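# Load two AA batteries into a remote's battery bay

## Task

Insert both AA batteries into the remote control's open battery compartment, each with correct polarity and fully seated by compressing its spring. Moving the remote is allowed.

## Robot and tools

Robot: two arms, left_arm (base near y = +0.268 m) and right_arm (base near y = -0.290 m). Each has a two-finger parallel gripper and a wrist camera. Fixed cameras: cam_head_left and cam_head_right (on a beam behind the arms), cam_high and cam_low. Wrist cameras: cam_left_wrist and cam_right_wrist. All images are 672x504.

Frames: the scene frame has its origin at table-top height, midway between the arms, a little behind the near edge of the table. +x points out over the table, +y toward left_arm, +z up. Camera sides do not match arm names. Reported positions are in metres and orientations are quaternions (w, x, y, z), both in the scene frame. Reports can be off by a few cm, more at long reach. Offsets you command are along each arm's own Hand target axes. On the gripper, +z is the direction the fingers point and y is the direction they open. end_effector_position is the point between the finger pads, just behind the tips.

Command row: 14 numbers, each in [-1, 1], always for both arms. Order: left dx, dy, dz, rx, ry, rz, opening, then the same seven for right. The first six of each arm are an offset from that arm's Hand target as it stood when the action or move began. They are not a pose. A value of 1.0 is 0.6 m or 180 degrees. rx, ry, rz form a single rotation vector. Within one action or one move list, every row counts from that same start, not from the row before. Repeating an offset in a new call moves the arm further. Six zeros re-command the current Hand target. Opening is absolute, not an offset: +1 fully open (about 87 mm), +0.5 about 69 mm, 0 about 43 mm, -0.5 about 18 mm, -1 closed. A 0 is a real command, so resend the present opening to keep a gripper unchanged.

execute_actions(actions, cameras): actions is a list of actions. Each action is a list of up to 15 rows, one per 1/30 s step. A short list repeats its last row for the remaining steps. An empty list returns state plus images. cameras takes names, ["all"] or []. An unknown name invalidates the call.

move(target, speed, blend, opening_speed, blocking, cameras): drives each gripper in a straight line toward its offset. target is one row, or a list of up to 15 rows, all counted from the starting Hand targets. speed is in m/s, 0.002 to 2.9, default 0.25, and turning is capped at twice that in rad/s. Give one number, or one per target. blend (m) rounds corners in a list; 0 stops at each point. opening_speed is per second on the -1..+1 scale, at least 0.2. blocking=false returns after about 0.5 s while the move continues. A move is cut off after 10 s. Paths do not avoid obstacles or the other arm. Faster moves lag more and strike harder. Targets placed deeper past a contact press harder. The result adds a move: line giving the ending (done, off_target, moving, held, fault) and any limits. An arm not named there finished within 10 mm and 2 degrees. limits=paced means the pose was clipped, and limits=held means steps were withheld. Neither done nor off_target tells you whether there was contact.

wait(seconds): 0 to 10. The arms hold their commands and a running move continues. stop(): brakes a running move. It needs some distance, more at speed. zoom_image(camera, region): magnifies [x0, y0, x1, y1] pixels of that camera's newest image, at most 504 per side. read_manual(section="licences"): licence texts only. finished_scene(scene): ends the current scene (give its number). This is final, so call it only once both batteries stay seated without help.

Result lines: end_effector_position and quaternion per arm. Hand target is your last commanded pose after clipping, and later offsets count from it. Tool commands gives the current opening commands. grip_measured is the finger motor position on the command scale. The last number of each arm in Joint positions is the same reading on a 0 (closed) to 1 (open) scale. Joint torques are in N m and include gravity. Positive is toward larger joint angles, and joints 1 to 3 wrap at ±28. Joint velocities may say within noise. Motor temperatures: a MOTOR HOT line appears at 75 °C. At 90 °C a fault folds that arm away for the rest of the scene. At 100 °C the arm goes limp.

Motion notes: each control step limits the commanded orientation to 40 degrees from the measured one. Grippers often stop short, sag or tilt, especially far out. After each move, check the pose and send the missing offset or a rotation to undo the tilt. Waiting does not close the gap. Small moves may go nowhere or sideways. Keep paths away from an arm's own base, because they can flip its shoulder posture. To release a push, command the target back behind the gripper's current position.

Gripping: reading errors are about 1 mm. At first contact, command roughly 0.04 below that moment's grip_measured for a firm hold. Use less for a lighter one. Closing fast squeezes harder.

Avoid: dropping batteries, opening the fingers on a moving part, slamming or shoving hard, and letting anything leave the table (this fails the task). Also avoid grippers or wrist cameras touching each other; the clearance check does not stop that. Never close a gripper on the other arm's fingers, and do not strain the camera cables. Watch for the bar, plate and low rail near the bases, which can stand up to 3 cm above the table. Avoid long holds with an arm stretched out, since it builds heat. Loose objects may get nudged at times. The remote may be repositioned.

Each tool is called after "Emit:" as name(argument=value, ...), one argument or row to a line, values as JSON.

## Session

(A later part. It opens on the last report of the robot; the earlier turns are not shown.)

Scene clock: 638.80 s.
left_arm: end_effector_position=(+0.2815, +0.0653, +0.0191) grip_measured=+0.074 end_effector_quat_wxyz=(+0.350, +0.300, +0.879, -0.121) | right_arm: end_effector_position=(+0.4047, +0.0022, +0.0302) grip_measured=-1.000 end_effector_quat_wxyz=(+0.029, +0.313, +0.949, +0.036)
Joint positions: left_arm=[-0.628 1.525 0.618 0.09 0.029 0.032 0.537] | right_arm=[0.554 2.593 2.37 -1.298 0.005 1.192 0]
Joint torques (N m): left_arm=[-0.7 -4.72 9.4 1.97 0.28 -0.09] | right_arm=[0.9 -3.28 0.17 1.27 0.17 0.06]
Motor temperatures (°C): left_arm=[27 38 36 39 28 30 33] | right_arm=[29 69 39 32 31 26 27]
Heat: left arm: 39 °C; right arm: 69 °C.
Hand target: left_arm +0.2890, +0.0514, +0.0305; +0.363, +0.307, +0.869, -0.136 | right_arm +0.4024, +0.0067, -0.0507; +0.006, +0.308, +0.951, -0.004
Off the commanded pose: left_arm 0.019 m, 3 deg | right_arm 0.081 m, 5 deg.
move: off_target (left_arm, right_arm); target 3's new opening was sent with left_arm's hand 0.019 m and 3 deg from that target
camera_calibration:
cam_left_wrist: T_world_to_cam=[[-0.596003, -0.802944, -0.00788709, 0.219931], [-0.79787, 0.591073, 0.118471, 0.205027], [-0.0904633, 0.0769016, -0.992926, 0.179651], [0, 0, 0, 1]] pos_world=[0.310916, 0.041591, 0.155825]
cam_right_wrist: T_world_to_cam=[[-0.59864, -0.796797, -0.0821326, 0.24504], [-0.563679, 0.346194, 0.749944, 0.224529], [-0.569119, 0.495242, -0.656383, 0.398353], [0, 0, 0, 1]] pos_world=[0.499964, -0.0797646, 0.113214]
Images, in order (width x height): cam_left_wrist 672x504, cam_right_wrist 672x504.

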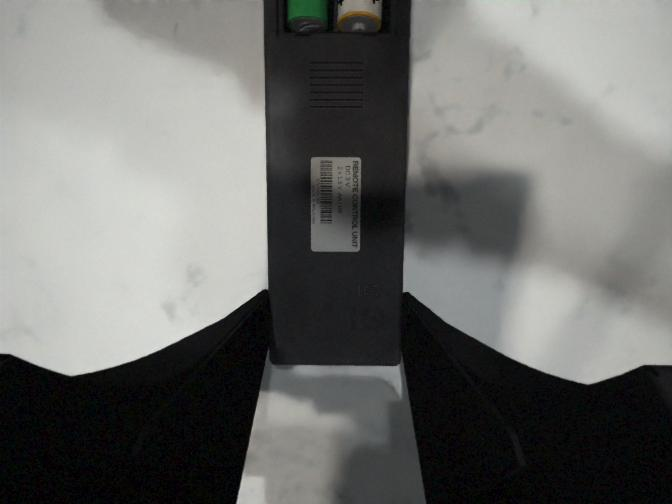

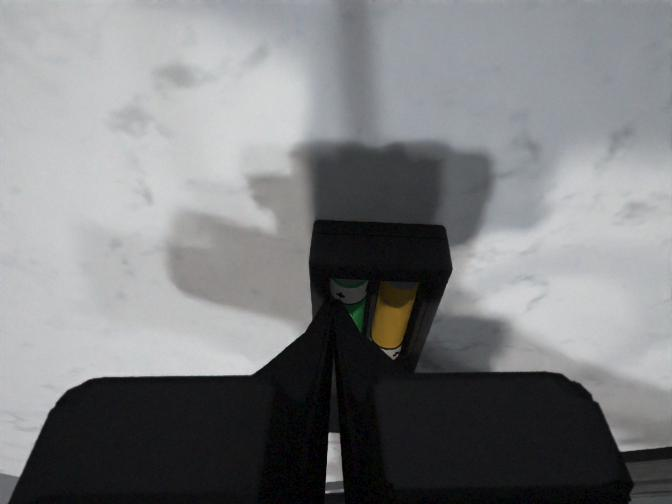

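Emit:
move(
  target=[
    [0,0,0,0,0,0,-0.2,0,0,0.1,0,0,0,-1],
    [0,0,0,0,0,0,-0.2,0.0,-0.01,-0.22,0,0,0,-1],
    [0,0,0,0,0,0,-0.1,0.0,-0.25,-0.25,0,0,0,-1],
  ],
  speed=0.2,
  cameras=["cam_right_wrist","cam_low","cam_left_wrist"],
)

Emit:
zoom_image(
  camera="cam_low",
  region=[425, 270, 495, 315],
)

Emit:
zoom_image(
  camera="cam_left_wrist",
  region=[230, 0, 430, 120],
)

Scene clock: 644.37 s.
left_arm: end_effector_position=(+0.2817, +0.0637, +0.0203) grip_measured=+0.074 end_effector_quat_wxyz=(+0.350, +0.301, +0.878, -0.124) | right_arm: end_effector_position=(+0.3106, -0.1107, +0.0927) grip_measured=-1.000 end_effector_quat_wxyz=(-0.011, +0.310, +0.951, -0.013)
Joint positions: left_arm=[-0.628 1.525 0.623 0.088 0.036 0.032 0.537] | right_arm=[0.438 2.06 1.722 -1.307 0.017 1.069 0]
Joint torques (N m): left_arm=[-0.72 -4.67 9.09 1.99 0.18 -0.07] | right_arm=[-0.36 -14 5.31 0.3 0.1 0]
Motor temperatures (°C): left_arm=[27 38 37 39 28 30 33] | right_arm=[29 69 39 32 31 26 27]
Heat: left arm: 39 °C; right arm: 69 °C.
Hand target: left_arm +0.2889, +0.0515, +0.0304; +0.363, +0.307, +0.869, -0.136 | right_arm +0.3132, -0.1129, +0.1000; +0.006, +0.308, +0.951, -0.004
Off the commanded pose: left_arm 0.018 m, 2 deg | right_arm 0.008 m, 2 deg.
move: off_target (left_arm); target 3's new opening was sent with left_arm's hand 0.018 m and 2 deg from that target
camera_calibration:
cam_left_wrist: T_world_to_cam=[[-0.599649, -0.800257, -0.00319991, 0.219665], [-0.795078, 0.595304, 0.116037, 0.204996], [-0.0909548, 0.0721258, -0.99324, 0.181436], [0, 0, 0, 1]] pos_world=[0.311212, 0.0406678, 0.157125]
cam_right_wrist: T_world_to_cam=[[-0.595152, -0.802802, 0.0361062, 0.0911787], [-0.485874, 0.39526, 0.779549, 0.142221], [-0.640095, 0.446407, -0.6253, 0.455467], [0, 0, 0, 1]] pos_world=[0.414909, -0.18634, 0.170643]
Images, in order (width x height): cam_low 672x504, cam_left_wrist 672x504, cam_right_wrist 672x504.

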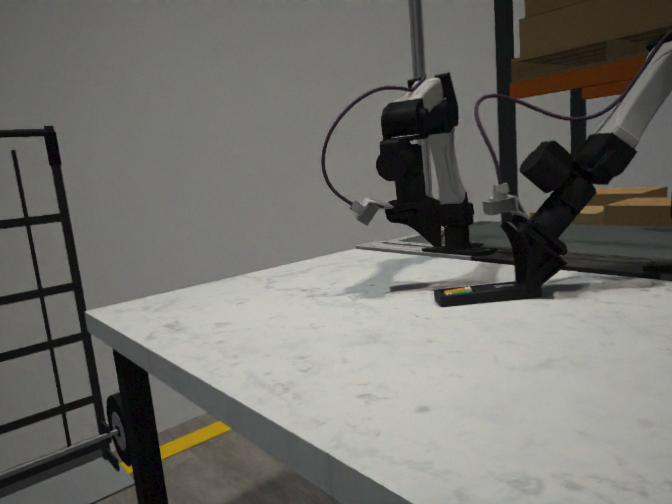

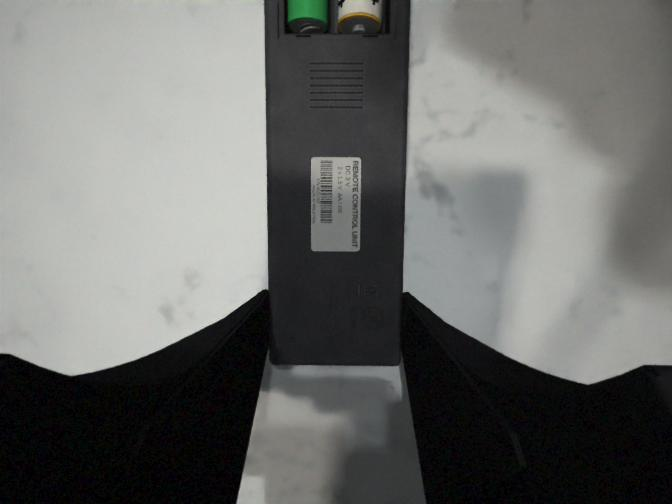

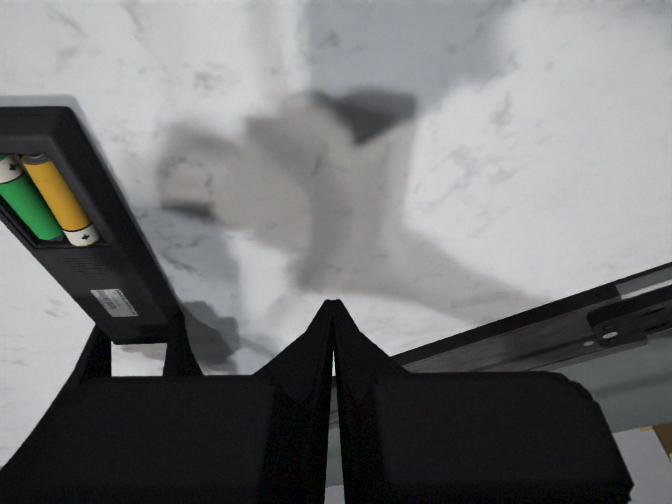

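Scaled by 7.200 from the camera's 672x504 image, which has a finer 960x720 frame.

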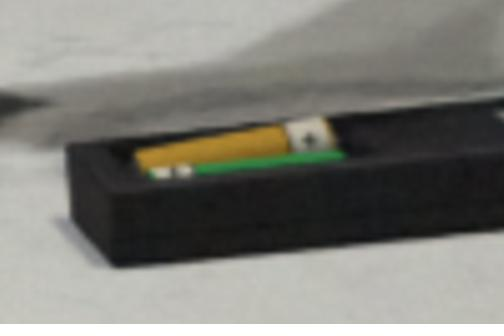

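Scaled by 2.520 from the camera's 672x504 image, which has a finer 960x720 frame.

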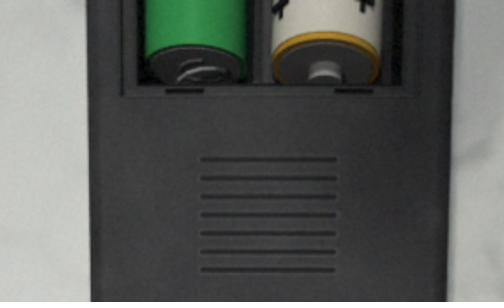

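Emit:
move(
  target=[
    [0,0,0,0,0,0,-0.1,0.023,0.222,0.0,0,0,0,-1],
    [0,0,0,0,0,0,-0.1,0.023,0.222,0.074,0,0,0,-1],
  ],
  speed=0.2,
  cameras=["cam_right_wrist"],
)

Emit:
zoom_image(
  camera="cam_right_wrist",
  region=[250, 200, 450, 400],
)

Scene clock: 648.03 s.
left_arm: end_effector_position=(+0.2816, +0.0636, +0.0203) grip_measured=+0.074 end_effector_quat_wxyz=(+0.350, +0.301, +0.878, -0.124) | right_arm: end_effector_position=(+0.3737, -0.0029, +0.0471) grip_measured=-1.000 end_effector_quat_wxyz=(-0.009, +0.309, +0.951, -0.019)
Joint positions: left_arm=[-0.628 1.525 0.623 0.088 0.037 0.032 0.537] | right_arm=[0.584 2.652 2.547 -1.549 0.017 1.213 0]
Joint torques (N m): left_arm=[-0.7 -4.67 9.09 1.99 0.19 -0.09] | right_arm=[0.06 -15.36 9.13 0.19 0.08 0.07]
Motor temperatures (°C): left_arm=[27 38 37 39 28 30 33] | right_arm=[29 70 39 32 31 26 27]
Heat: left arm: 39 °C; right arm: 70 °C.
Hand target: left_arm +0.2889, +0.0514, +0.0304; +0.363, +0.307, +0.869, -0.136 | right_arm +0.3805, +0.0024, +0.0549; +0.006, +0.308, +0.951, -0.004
Off the commanded pose: left_arm 0.017 m, 2 deg | right_arm 0.012 m, 2 deg.
move: off_target (left_arm, right_arm)
camera_calibration:
cam_right_wrist: T_world_to_cam=[[-0.593246, -0.803656, 0.0468661, 0.215752], [-0.486604, 0.404364, 0.774407, 0.166287], [-0.641307, 0.436609, -0.63095, 0.41993], [0, 0, 0, 1]] pos_world=[0.478215, -0.0771949, 0.12607]
Images, in order (width x height): cam_right_wrist 672x504.

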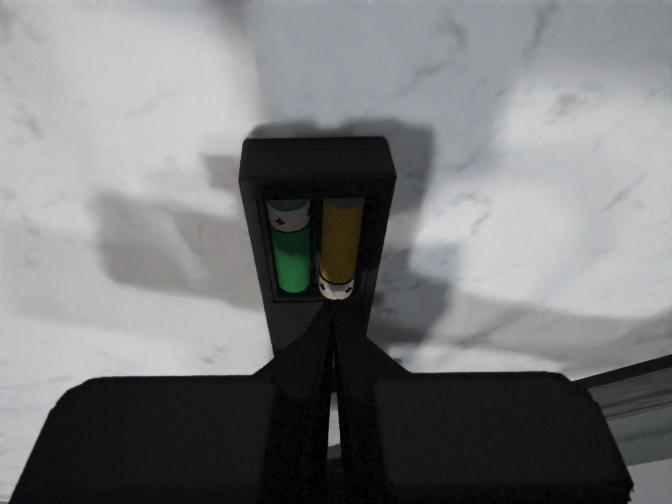

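Scaled by 2.520 from the camera's 672x504 image, which has a finer 960x720 frame.

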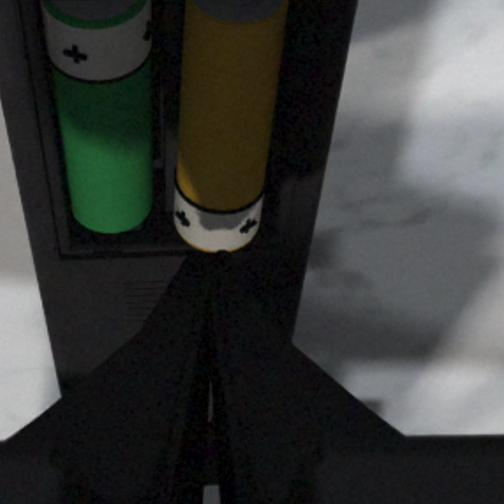

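Emit:
move(
  target=[
    [0,0,0,0,0,0,-0.2,0.006,-0.002,0.06,0,0,0,-1],
    [0.08,0,0,0,0,0,-0.3,-0.05,-0.002,0.11,0,0,0,-1],
    [0.08,0,0,0,0,0,-0.3,-0.045,0,0.21,0,0,0,-1],
  ],
  speed=0.08,
  cameras=["cam_left_wrist"],
)

Emit:
move(
  target=[
    [-0.04,0,0,0,0,0,-0.2,0.04,0,0,0,0,0,-1],
    [-0.04,0,0,0,0,0,-0.2,0.04,0,-0.25,0,0,0,-1],
    [-0.04,0,0,0,0,0,-0.1,0.04,-0.25,-0.28,0,0,0,-1],
  ],
  speed=0.2,
  cameras=["cam_right_wrist","cam_low","cam_left_wrist","cam_high"],
)

Emit:
zoom_image(
  camera="cam_low",
  region=[425, 270, 495, 315],
)

Emit:
zoom_image(
  camera="cam_left_wrist",
  region=[230, 0, 430, 120],
)

Emit:
zoom_image(
  camera="cam_high",
  region=[330, 215, 385, 260],
)

Scene clock: 653.50 s.
left_arm: end_effector_position=(+0.2817, +0.0625, +0.0178) grip_measured=+0.074 end_effector_quat_wxyz=(+0.403, +0.296, +0.855, -0.140) | right_arm: end_effector_position=(+0.3800, -0.0026, +0.0232) grip_measured=-1.000 end_effector_quat_wxyz=(-0.042, +0.313, +0.948, +0.049)
Joint positions: left_arm=[-0.63 1.504 0.494 0.315 0.038 0.034 0.537] | right_arm=[0.528 2.557 2.251 -1.29 -0.118 1.169 0]
Joint torques (N m): left_arm=[0.21 -3.51 3.45 1.6 0.24 -0.07] | right_arm=[0.09 -2.02 0.02 1.71 1.2 -0.15]
Motor temperatures (°C): left_arm=[27 38 37 39 28 30 33] | right_arm=[29 69 39 32 31 26 27]
Heat: left arm: 39 °C; right arm: 69 °C.
Hand target: left_arm +0.2626, +0.0723, -0.0039; +0.363, +0.307, +0.869, -0.136 | right_arm +0.4034, -0.0148, -0.0708; +0.006, +0.308, +0.951, -0.004
Off the commanded pose: left_arm 0.031 m, 5 deg | right_arm 0.098 m, 8 deg.
move: off_target (left_arm, right_arm); target 2's new opening was sent with left_arm's hand 0.030 m and 5 deg from that target
camera_calibration:
cam_left_wrist: T_world_to_cam=[[-0.602757, -0.797902, -0.00605977, 0.219285], [-0.797902, 0.60278, -0.0031025, 0.208402], [0.0061282, 0.00296505, -0.999977, 0.156131], [0, 0, 0, 1]] pos_world=[0.297503, 0.0488842, 0.158103]
Images, in order (width x height): cam_left_wrist 672x504.

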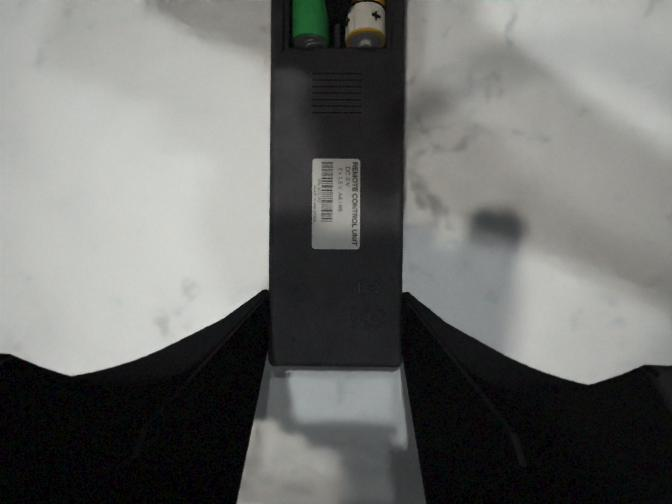

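Scene clock: 657.93 s.
left_arm: end_effector_position=(+0.2816, +0.0632, +0.0184) grip_measured=+0.074 end_effector_quat_wxyz=(+0.384, +0.297, +0.864, -0.134) | right_arm: end_effector_position=(+0.2920, -0.1180, +0.0915) grip_measured=-1.000 end_effector_quat_wxyz=(-0.010, +0.309, +0.951, -0.012)
Joint positions: left_arm=[-0.63 1.508 0.538 0.232 0.035 0.033 0.537] | right_arm=[0.442 1.978 1.603 -1.267 0.018 1.072 0]
Joint torques (N m): left_arm=[-0.2 -3.74 7.75 1.48 0.24 -0.08] | right_arm=[-0.47 -13.08 5.41 0.28 0.13 0.01]
Motor temperatures (°C): left_arm=[27 38 37 39 28 30 33] | right_arm=[29 70 39 32 31 26 27]
Heat: left arm: 39 °C; right arm: 70 °C.
Hand target: left_arm +0.2758, +0.0619, +0.0134; +0.363, +0.307, +0.869, -0.136 | right_arm +0.2946, -0.1203, +0.0976; +0.006, +0.308, +0.951, -0.004
Off the commanded pose: left_arm 0.008 m, 3 deg | right_arm 0.007 m, 2 deg.
move: off_target (left_arm); target 3's new opening was sent with left_arm's hand 0.008 m and 3 deg from that target
camera_calibration:
cam_left_wrist: T_world_to_cam=[[-0.600395, -0.79968, -0.00619757, 0.219375], [-0.799214, 0.599738, 0.0396313, 0.207766], [-0.0279754, 0.0287476, -0.999195, 0.164676], [0, 0, 0, 1]] pos_world=[0.302368, 0.0460903, 0.157669]
cam_right_wrist: T_world_to_cam=[[-0.594649, -0.803236, 0.0347043, 0.0741766], [-0.487753, 0.394733, 0.778642, 0.137592], [-0.639132, 0.446091, -0.626508, 0.445892], [0, 0, 0, 1]] pos_world=[0.396204, -0.193639, 0.169645]
Images, in order (width x height): cam_high 672x504, cam_low 672x504, cam_left_wrist 672x504, cam_right_wrist 672x504.

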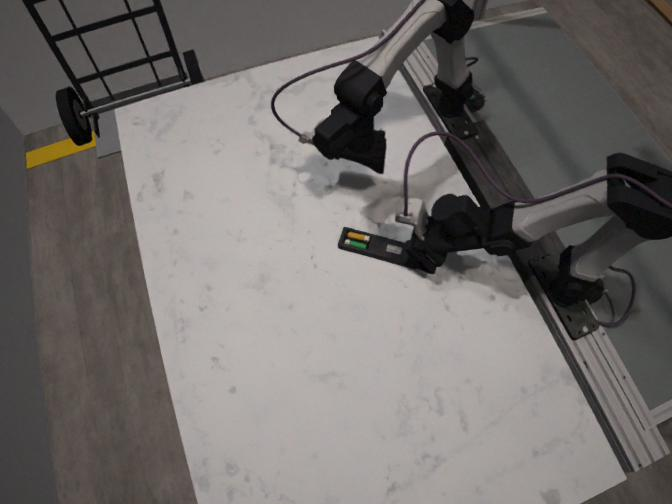

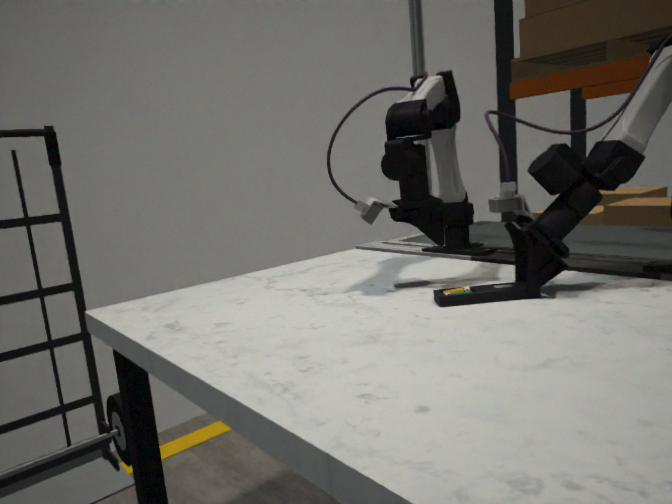

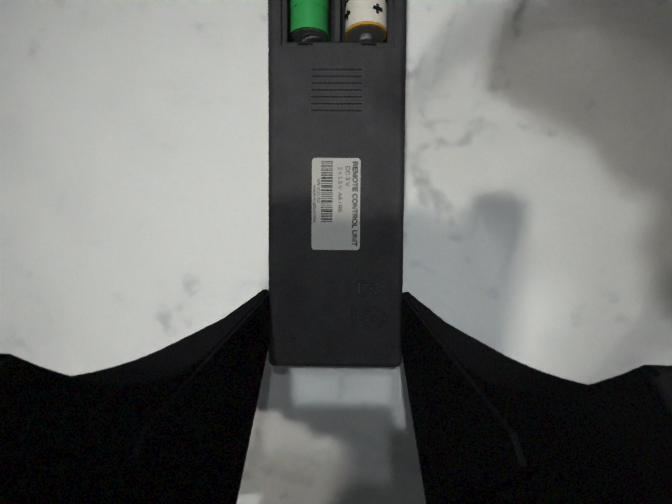

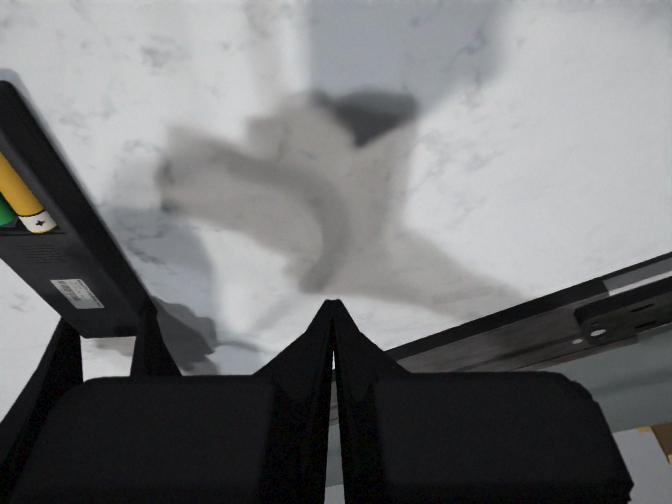

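Scaled by 7.200 from the camera's 672x504 image, which has a finer 960x720 frame.

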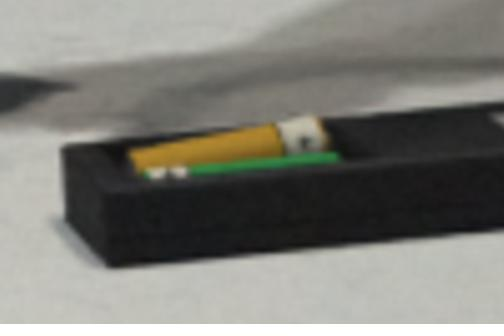

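Scaled by 2.520 from the camera's 672x504 image, which has a finer 960x720 frame.

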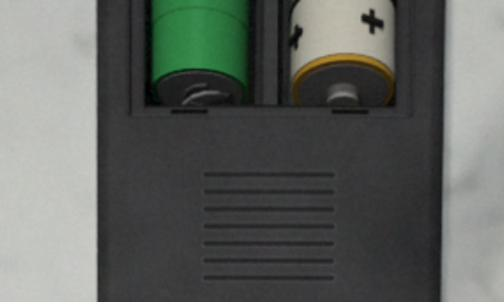

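Scaled by 9.164 from the camera's 672x504 image, which has a finer 960x720 frame.

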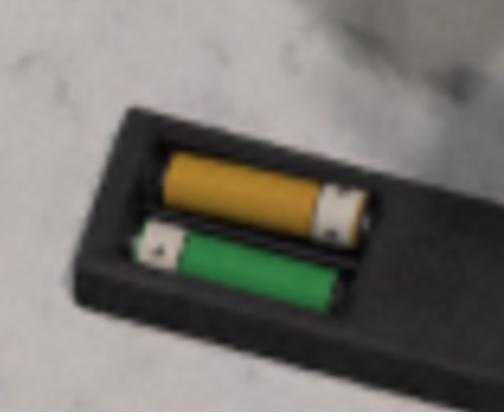

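Emit:
move(
  target=[
    [0,0,0,0,0,0,-0.1,-0.017,0.222,0.0,0,0,0,-1],
    [0,0,0,0,0,0,-0.1,-0.017,0.222,0.07,0,0,0,-1],
  ],
  speed=0.2,
  cameras=["cam_right_wrist"],
)

Emit:
zoom_image(
  camera="cam_right_wrist",
  region=[250, 200, 450, 400],
)

Scene clock: 662.33 s.
left_arm: end_effector_position=(+0.2816, +0.0632, +0.0184) grip_measured=+0.074 end_effector_quat_wxyz=(+0.384, +0.297, +0.864, -0.134) | right_arm: end_effector_position=(+0.3798, -0.0217, +0.0570) grip_measured=-1.000 end_effector_quat_wxyz=(+0.000, +0.309, +0.951, -0.006)
Joint positions: left_arm=[-0.63 1.508 0.538 0.232 0.035 0.033 0.537] | right_arm=[0.544 2.552 2.401 -1.471 0.018 1.173 0]
Joint torques (N m): left_arm=[-0.2 -3.74 7.75 1.48 0.24 -0.08] | right_arm=[0.35 -14.53 5.96 0.3 0.05 0.13]
Motor temperatures (°C): left_arm=[27 38 37 39 28 30 33] | right_arm=[29 70 39 32 31 26 27]
Heat: left arm: 39 °C; right arm: 70 °C.
Hand target: left_arm +0.2758, +0.0619, +0.0134; +0.363, +0.307, +0.869, -0.136 | right_arm +0.3813, -0.0189, +0.0551; +0.006, +0.308, +0.951, -0.004
Off the commanded pose: left_arm 0.008 m, 3 deg | right_arm 0.004 m, 1 deg.
move: off_target (left_arm)
camera_calibration:
cam_right_wrist: T_world_to_cam=[[-0.594227, -0.804115, 0.0171616, 0.205818], [-0.505787, 0.390188, 0.769372, 0.176493], [-0.62536, 0.448501, -0.63857, 0.432975], [0, 0, 0, 1]] pos_world=[0.482335, -0.0975538, 0.137164]
Images, in order (width x height): cam_right_wrist 672x504.

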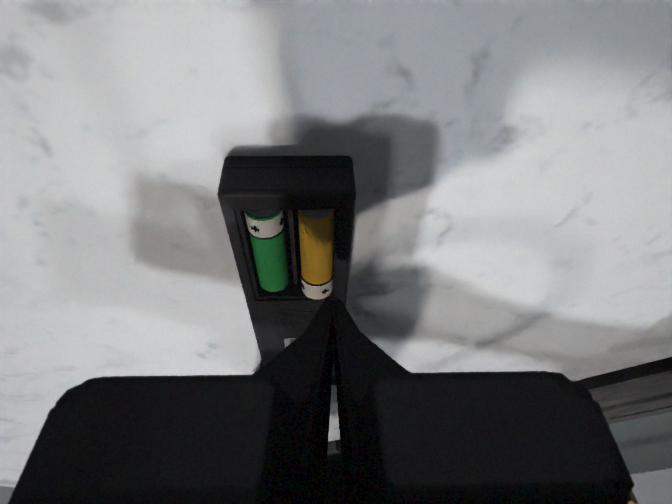

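Scaled by 2.520 from the camera's 672x504 image, which has a finer 960x720 frame.

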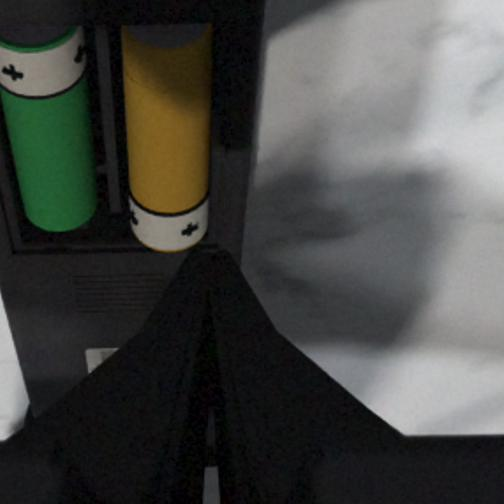

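Emit:
move(
  target=[
    [0,0,0,0,0,0,-0.2,0.012,0.017,-0.02,0,0,0,-1],
    [0,0,0,0,0,0,-0.2,0.012,0.016,0.06,0,0,0,-1],
    [0.08,0,0,0,0,0,-0.3,-0.04,0.016,0.11,0,0,0,-1],
    [0.08,0,0,0,0,0,-0.3,-0.035,0.016,0.21,0,0,0,-1],
    [0.0,0,0,0,0,0,-0.3,0.0,0.016,0.21,0,0,0,-1],
  ],
  speed=0.08,
  cameras=["cam_left_wrist","cam_right_wrist"],
)

Emit:
zoom_image(
  camera="cam_left_wrist",
  region=[230, 0, 430, 120],
)

Emit:
zoom_image(
  camera="cam_right_wrist",
  region=[250, 200, 450, 400],
)

Scene clock: 669.33 s.
left_arm: end_effector_position=(+0.2817, +0.0639, +0.0181) grip_measured=+0.074 end_effector_quat_wxyz=(+0.384, +0.296, +0.864, -0.133) | right_arm: end_effector_position=(+0.3712, -0.0170, +0.0264) grip_measured=-1.000 end_effector_quat_wxyz=(-0.036, +0.309, +0.949, +0.047)
Joint positions: left_arm=[-0.628 1.507 0.537 0.231 0.034 0.032 0.537] | right_arm=[0.516 2.466 2.101 -1.227 -0.107 1.146 0]
Joint torques (N m): left_arm=[-0.34 -3.7 7.77 1.48 0.25 -0.07] | right_arm=[2.37 -0.53 -0.43 1.9 1.09 0.27]
Motor temperatures (°C): left_arm=[27 38 37 38 28 30 33] | right_arm=[29 70 38 32 31 26 27]
Heat: left arm: 38 °C; right arm: 70 °C.
Hand target: left_arm +0.2757, +0.0619, +0.0133; +0.363, +0.307, +0.869, -0.136 | right_arm +0.3880, -0.0126, -0.0709; +0.006, +0.308, +0.951, -0.004
Off the commanded pose: left_arm 0.008 m, 3 deg | right_arm 0.099 m, 8 deg.
move: off_target (left_arm, right_arm); target 3's new opening was sent with left_arm's hand 0.053 m and 9 deg from that target
camera_calibration:
cam_left_wrist: T_world_to_cam=[[-0.598332, -0.801225, -0.00611047, 0.219488], [-0.800721, 0.597643, 0.0408543, 0.207874], [-0.0290817, 0.0293372, -0.999146, 0.16466], [0, 0, 0, 1]] pos_world=[0.302564, 0.0467947, 0.157368]
cam_right_wrist: T_world_to_cam=[[-0.595871, -0.800713, -0.0616098, 0.207775], [-0.476602, 0.290842, 0.829615, 0.179792], [-0.646365, 0.523707, -0.554926, 0.412839], [0, 0, 0, 1]] pos_world=[0.476341, -0.10213, 0.0927374]
Images, in order (width x height): cam_left_wrist 672x504, cam_right_wrist 672x504.

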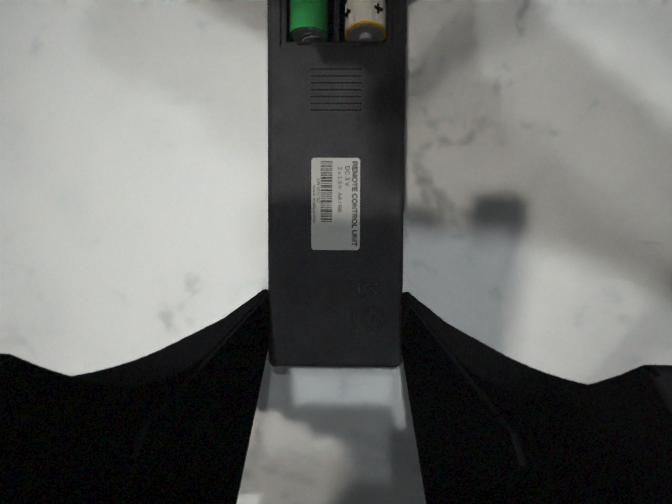

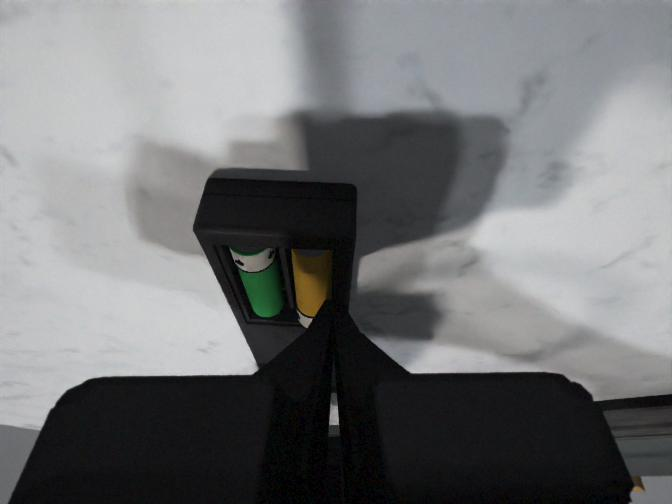

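Scaled by 2.520 from the camera's 672x504 image, which has a finer 960x720 frame.

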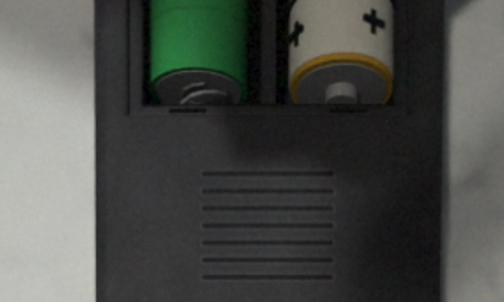

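Scaled by 2.520 from the camera's 672x504 image, which has a finer 960x720 frame.

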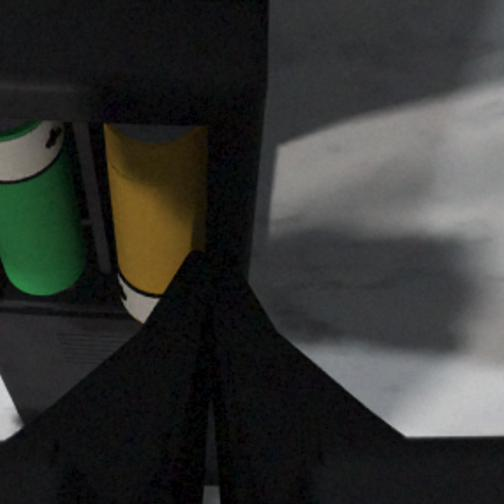

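Emit:
move(
  target=[
    [0,0,0,0,0,0,-0.2,0.02,0,-0.1,0,0,0,-1],
    [0,0,0,0,0,0,-0.2,0.02,-0.001,-0.24,0,0,0,-1],
    [0,0,0,0,0,0,-0.2,0.02,-0.001,-0.21,0,0,0,-1],
  ],
  speed=0.1,
  cameras=["cam_right_wrist","cam_low"],
)

Emit:
zoom_image(
  camera="cam_right_wrist",
  region=[250, 200, 450, 400],
)

Emit:
zoom_image(
  camera="cam_low",
  region=[425, 270, 495, 315],
)

Scene clock: 673.90 s.
left_arm: end_effector_position=(+0.2817, +0.0640, +0.0181) grip_measured=+0.074 end_effector_quat_wxyz=(+0.384, +0.297, +0.864, -0.133) | right_arm: end_effector_position=(+0.3766, -0.0071, +0.0566) grip_measured=-1.000 end_effector_quat_wxyz=(-0.001, +0.309, +0.951, -0.004)
Joint positions: left_arm=[-0.628 1.507 0.538 0.231 0.034 0.032 0.537] | right_arm=[0.571 2.59 2.469 -1.5 0.01 1.2 0]
Joint torques (N m): left_arm=[-0.36 -3.7 7.77 1.5 0.25 -0.08] | right_arm=[0.46 -15.32 5.29 0.32 0.16 0.1]
Motor temperatures (°C): left_arm=[27 38 37 38 28 30 33] | right_arm=[29 69 38 32 31 26 27]
Heat: left arm: 38 °C; right arm: 69 °C.
Hand target: left_arm +0.2758, +0.0619, +0.0133; +0.363, +0.307, +0.869, -0.136 | right_arm +0.3769, -0.0046, +0.0549; +0.006, +0.308, +0.951, -0.004
Off the commanded pose: left_arm 0.008 m, 3 deg | right_arm 0.003 m, 1 deg.
move: off_target (left_arm)
camera_calibration:
cam_right_wrist: T_world_to_cam=[[-0.594291, -0.804135, 0.0135884, 0.215837], [-0.504337, 0.385781, 0.77254, 0.168797], [-0.626469, 0.45226, -0.634821, 0.424348], [0, 0, 0, 1]] pos_world=[0.479241, -0.0834722, 0.13605]
Images, in order (width x height): cam_low 672x504, cam_right_wrist 672x504.

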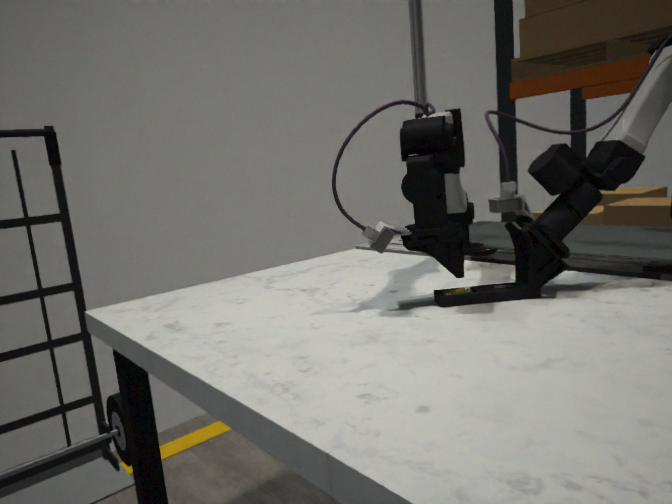

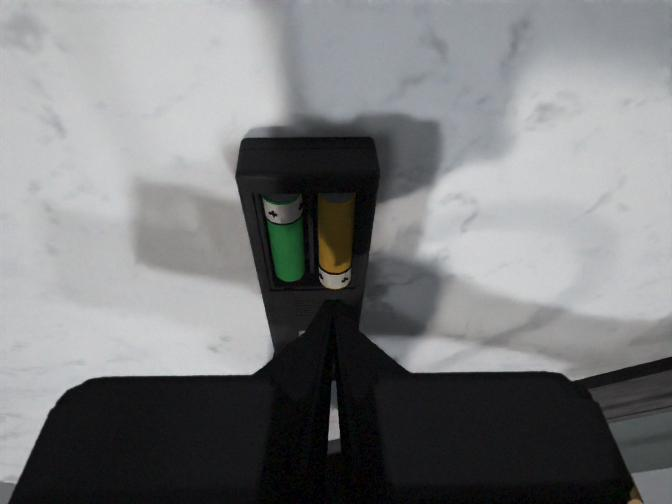

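Scaled by 2.520 from the camera's 672x504 image, which has a finer 960x720 frame.

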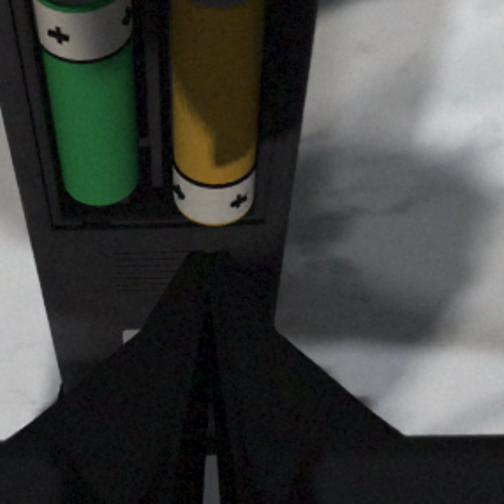

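Scaled by 7.200 from the camera's 672x504 image, which has a finer 960x720 frame.

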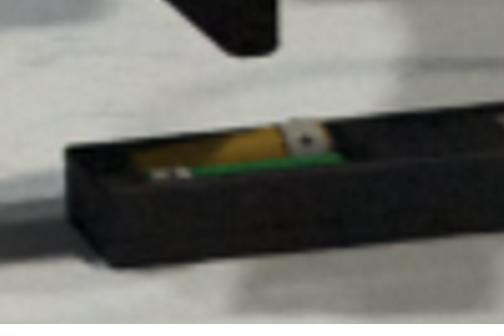

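Emit:
move(
  target=[
    [0,0,0,0,0,0,-0.2,0.011,0.0,0.09,0,0,0,-1],
    [0.08,0,0,0,0,0,-0.3,-0.04,0.012,0.1,0,0,0,-1],
    [0.08,0,0,0,0,0,-0.3,-0.04,0.012,0.16,0,0,0,-1],
    [0.0,0,0,0,0,0,-0.3,-0.01,0.012,0.16,0,0,0,-1],
  ],
  speed=0.08,
  cameras=["cam_left_wrist","cam_right_wrist"],
)

Emit:
zoom_image(
  camera="cam_left_wrist",
  region=[230, 0, 430, 120],
)

Emit:
zoom_image(
  camera="cam_right_wrist",
  region=[250, 200, 450, 400],
)

Scene clock: 679.67 s.
left_arm: end_effector_position=(+0.2817, +0.0643, +0.0179) grip_measured=+0.074 end_effector_quat_wxyz=(+0.384, +0.296, +0.864, -0.133) | right_arm: end_effector_position=(+0.3692, -0.0131, +0.0303) grip_measured=-1.000 end_effector_quat_wxyz=(-0.033, +0.309, +0.950, +0.020)
Joint positions: left_arm=[-0.627 1.507 0.537 0.231 0.035 0.033 0.537] | right_arm=[0.54 2.515 2.211 -1.322 -0.067 1.169 0]
Joint torques (N m): left_arm=[-0.46 -3.7 7.82 1.5 0.23 -0.08] | right_arm=[1.98 -4.56 0.88 1.71 0.76 0.29]
Motor temperatures (°C): left_arm=[27 38 37 38 28 30 33] | right_arm=[29 69 38 33 31 26 27]
Heat: left arm: 38 °C; right arm: 69 °C.
Hand target: left_arm +0.2758, +0.0619, +0.0133; +0.363, +0.307, +0.869, -0.136 | right_arm +0.3869, -0.0034, -0.0411; +0.006, +0.308, +0.951, -0.004
Off the commanded pose: left_arm 0.008 m, 3 deg | right_arm 0.074 m, 5 deg.
move: off_target (left_arm, right_arm); target 2's new opening was sent with left_arm's hand 0.052 m and 9 deg from that target
camera_calibration:
cam_left_wrist: T_world_to_cam=[[-0.598217, -0.801313, -0.005857, 0.219796], [-0.800781, 0.597516, 0.041533, 0.207638], [-0.0297813, 0.0295359, -0.99912, 0.164649], [0, 0, 0, 1]] pos_world=[0.302661, 0.0471956, 0.157167]
cam_right_wrist: T_world_to_cam=[[-0.59483, -0.803754, -0.0125403, 0.208049], [-0.468659, 0.334079, 0.817771, 0.172487], [-0.653097, 0.492312, -0.575407, 0.414308], [0, 0, 0, 1]] pos_world=[0.475175, -0.0943727, 0.0999492]
Images, in order (width x height): cam_left_wrist 672x504, cam_right_wrist 672x504.

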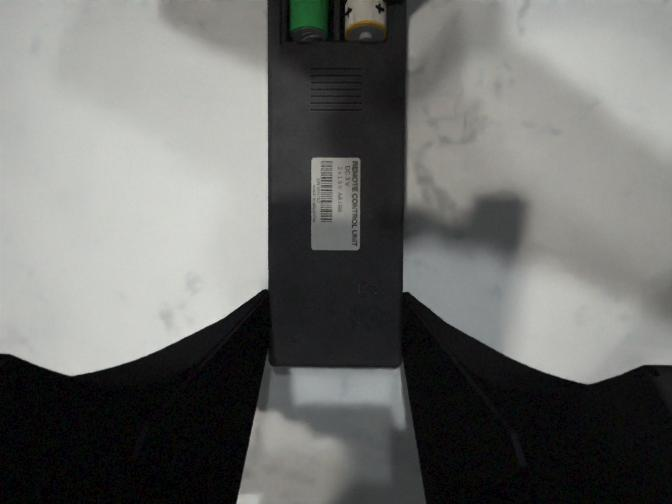

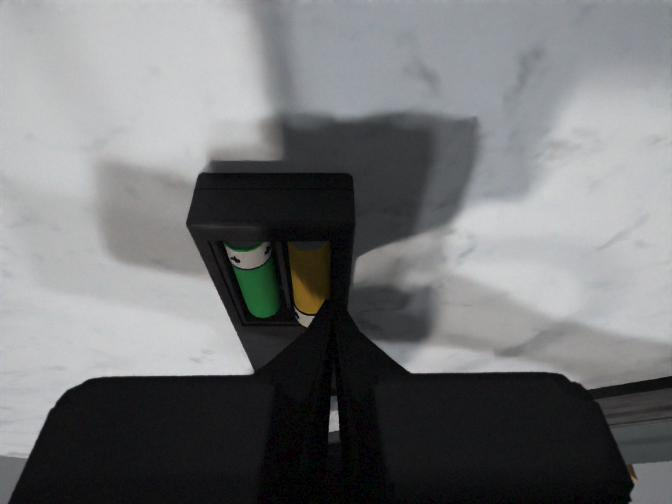

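Scaled by 2.520 from the camera's 672x504 image, which has a finer 960x720 frame.

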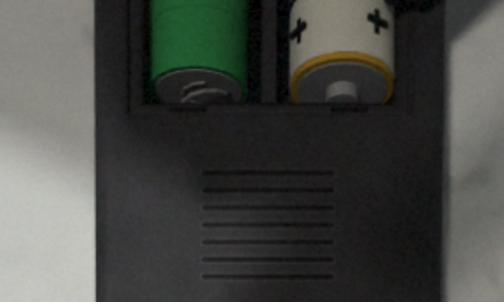

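Scaled by 2.520 from the camera's 672x504 image, which has a finer 960x720 frame.

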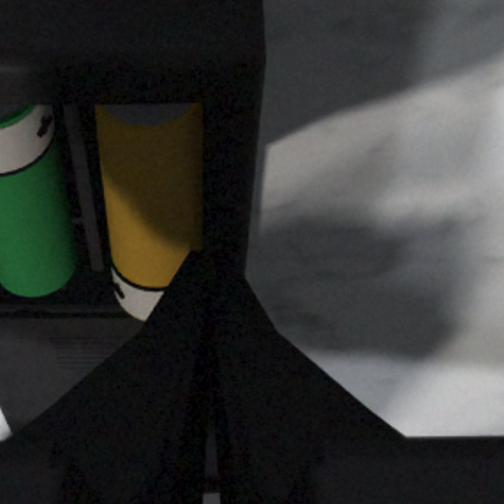

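Emit:
move(
  target=[
    [0,0,0,0,0,0,-0.2,0.01,0,-0.06,0,0,0,-1],
    [0,0,0,0,0,0,-0.2,0.018,0.001,-0.2,0,0,0,-1],
    [0,0,0,0,0,0,-0.2,0.018,0.001,-0.16,0,0,0,-1],
  ],
  speed=0.1,
  cameras=["cam_right_wrist"],
)

Emit:
zoom_image(
  camera="cam_right_wrist",
  region=[250, 200, 450, 400],
)

Scene clock: 683.70 s.
left_arm: end_effector_position=(+0.2818, +0.0647, +0.0178) grip_measured=+0.074 end_effector_quat_wxyz=(+0.384, +0.296, +0.865, -0.132) | right_arm: end_effector_position=(+0.3760, +0.0009, +0.0592) grip_measured=-1.000 end_effector_quat_wxyz=(-0.001, +0.310, +0.951, -0.004)
Joint positions: left_arm=[-0.627 1.507 0.537 0.23 0.033 0.033 0.537] | right_arm=[0.585 2.63 2.555 -1.545 0.01 1.216 0]
Joint torques (N m): left_arm=[-0.47 -3.69 7.82 1.51 0.26 -0.08] | right_arm=[0.81 -14.2 6.57 0.37 0.12 0.1]
Motor temperatures (°C): left_arm=[27 38 37 38 28 30 33] | right_arm=[29 69 38 33 31 26 27]
Heat: left arm: 38 °C; right arm: 69 °C.
Hand target: left_arm +0.2758, +0.0619, +0.0133; +0.363, +0.307, +0.869, -0.136 | right_arm +0.3775, +0.0046, +0.0547; +0.006, +0.308, +0.951, -0.004
Off the commanded pose: left_arm 0.008 m, 3 deg | right_arm 0.006 m, 1 deg.
move: off_target (left_arm)
camera_calibration:
cam_right_wrist: T_world_to_cam=[[-0.596137, -0.802781, 0.0127823, 0.222607], [-0.504004, 0.386566, 0.772364, 0.16326], [-0.624981, 0.453993, -0.635051, 0.421527], [0, 0, 0, 1]] pos_world=[0.478434, -0.0757765, 0.13875]
Images, in order (width x height): cam_right_wrist 672x504.

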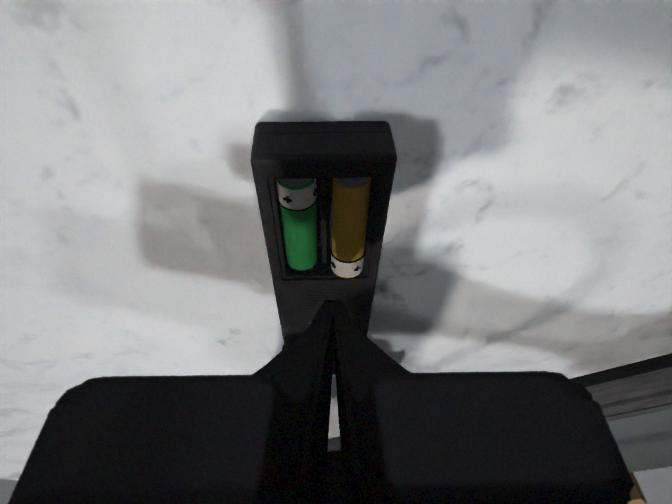

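Scaled by 2.520 from the camera's 672x504 image, which has a finer 960x720 frame.

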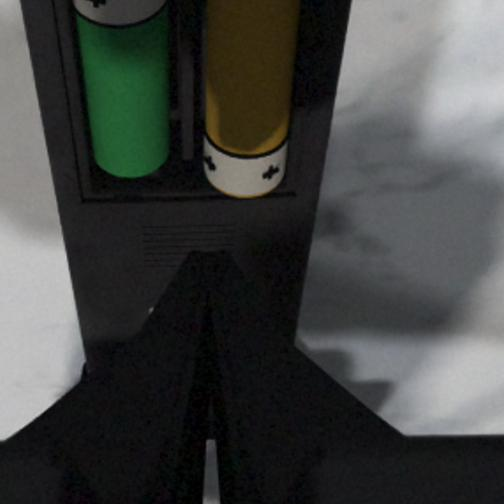

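Emit:
move(
  target=[
    [0,0,0,0,0,0,-0.2,0.0,-0.007,0.04,0,0,0,-1],
    [0,0,0,0,0,0,-0.2,0.0,-0.005,0.1,0,0,0,-1],
    [0.08,0,0,0,0,0,-0.3,-0.04,0.008,0.12,0,0,0,-1],
    [0.08,0,0,0,0,0,-0.3,-0.04,0.01,0.18,0,0,0,-1],
    [0.0,0,0,0,0,0,-0.3,-0.015,0.008,0.18,0,0,0,-1],
  ],
  speed=0.08,
  cameras=["cam_left_wrist","cam_right_wrist"],
)

Emit:
zoom_image(
  camera="cam_left_wrist",
  region=[230, 0, 430, 120],
)

Emit:
zoom_image(
  camera="cam_right_wrist",
  region=[250, 200, 450, 400],
)

Scene clock: 689.73 s.
left_arm: end_effector_position=(+0.2818, +0.0648, +0.0177) grip_measured=+0.074 end_effector_quat_wxyz=(+0.383, +0.295, +0.865, -0.132) | right_arm: end_effector_position=(+0.3814, +0.0008, +0.0235) grip_measured=-1.000 end_effector_quat_wxyz=(-0.015, +0.310, +0.950, +0.042)
Joint positions: left_arm=[-0.626 1.508 0.537 0.23 0.033 0.031 0.537] | right_arm=[0.551 2.537 2.227 -1.259 -0.069 1.183 0]
Joint torques (N m): left_arm=[-0.51 -3.74 7.86 1.47 0.26 -0.07] | right_arm=[1.73 -3.89 0.57 1.43 0.79 0.17]
Motor temperatures (°C): left_arm=[27 38 36 38 28 30 33] | right_arm=[29 68 38 33 31 26 27]
Heat: left arm: 38 °C; right arm: 68 °C.
Hand target: left_arm +0.2758, +0.0619, +0.0133; +0.363, +0.307, +0.869, -0.136 | right_arm +0.3886, +0.0019, -0.0531; +0.006, +0.308, +0.951, -0.004
Off the commanded pose: left_arm 0.008 m, 3 deg | right_arm 0.077 m, 6 deg.
move: off_target (left_arm, right_arm); target 3's new opening was sent with left_arm's hand 0.052 m and 9 deg from that target
camera_calibration:
cam_left_wrist: T_world_to_cam=[[-0.595944, -0.803, -0.00650766, 0.219793], [-0.802447, 0.595187, 0.0427877, 0.208065], [-0.0304853, 0.0307211, -0.999063, 0.164493], [0, 0, 0, 1]] pos_world=[0.30296, 0.0476026, 0.156867]
cam_right_wrist: T_world_to_cam=[[-0.59617, -0.800233, -0.0648736, 0.228049], [-0.505391, 0.311271, 0.804792, 0.193388], [-0.623828, 0.512579, -0.590001, 0.400648], [0, 0, 0, 1]] pos_world=[0.483628, -0.0830675, 0.0955395]
Images, in order (width x height): cam_left_wrist 672x504, cam_right_wrist 672x504.

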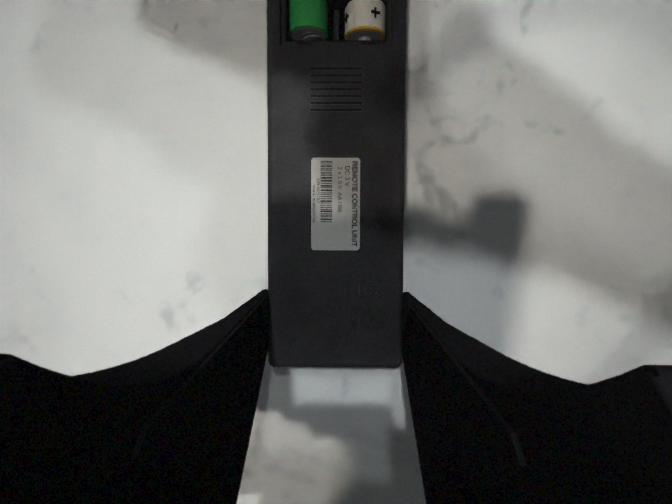

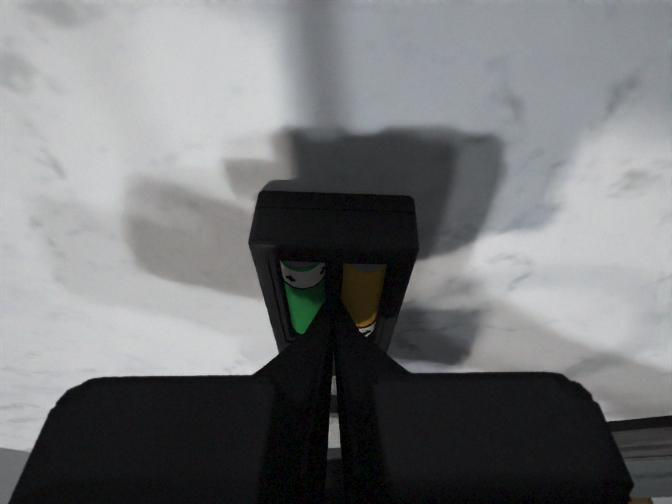

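Scaled by 2.520 from the camera's 672x504 image, which has a finer 960x720 frame.

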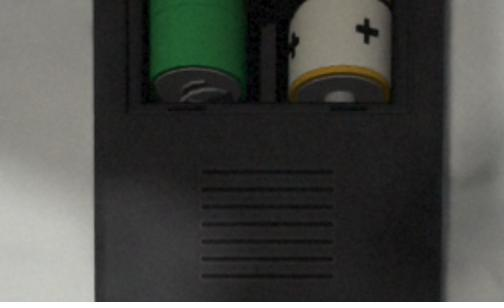

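Scaled by 2.520 from the camera's 672x504 image, which has a finer 960x720 frame.

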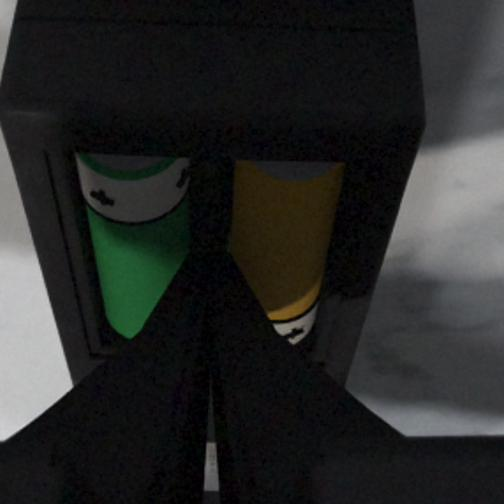

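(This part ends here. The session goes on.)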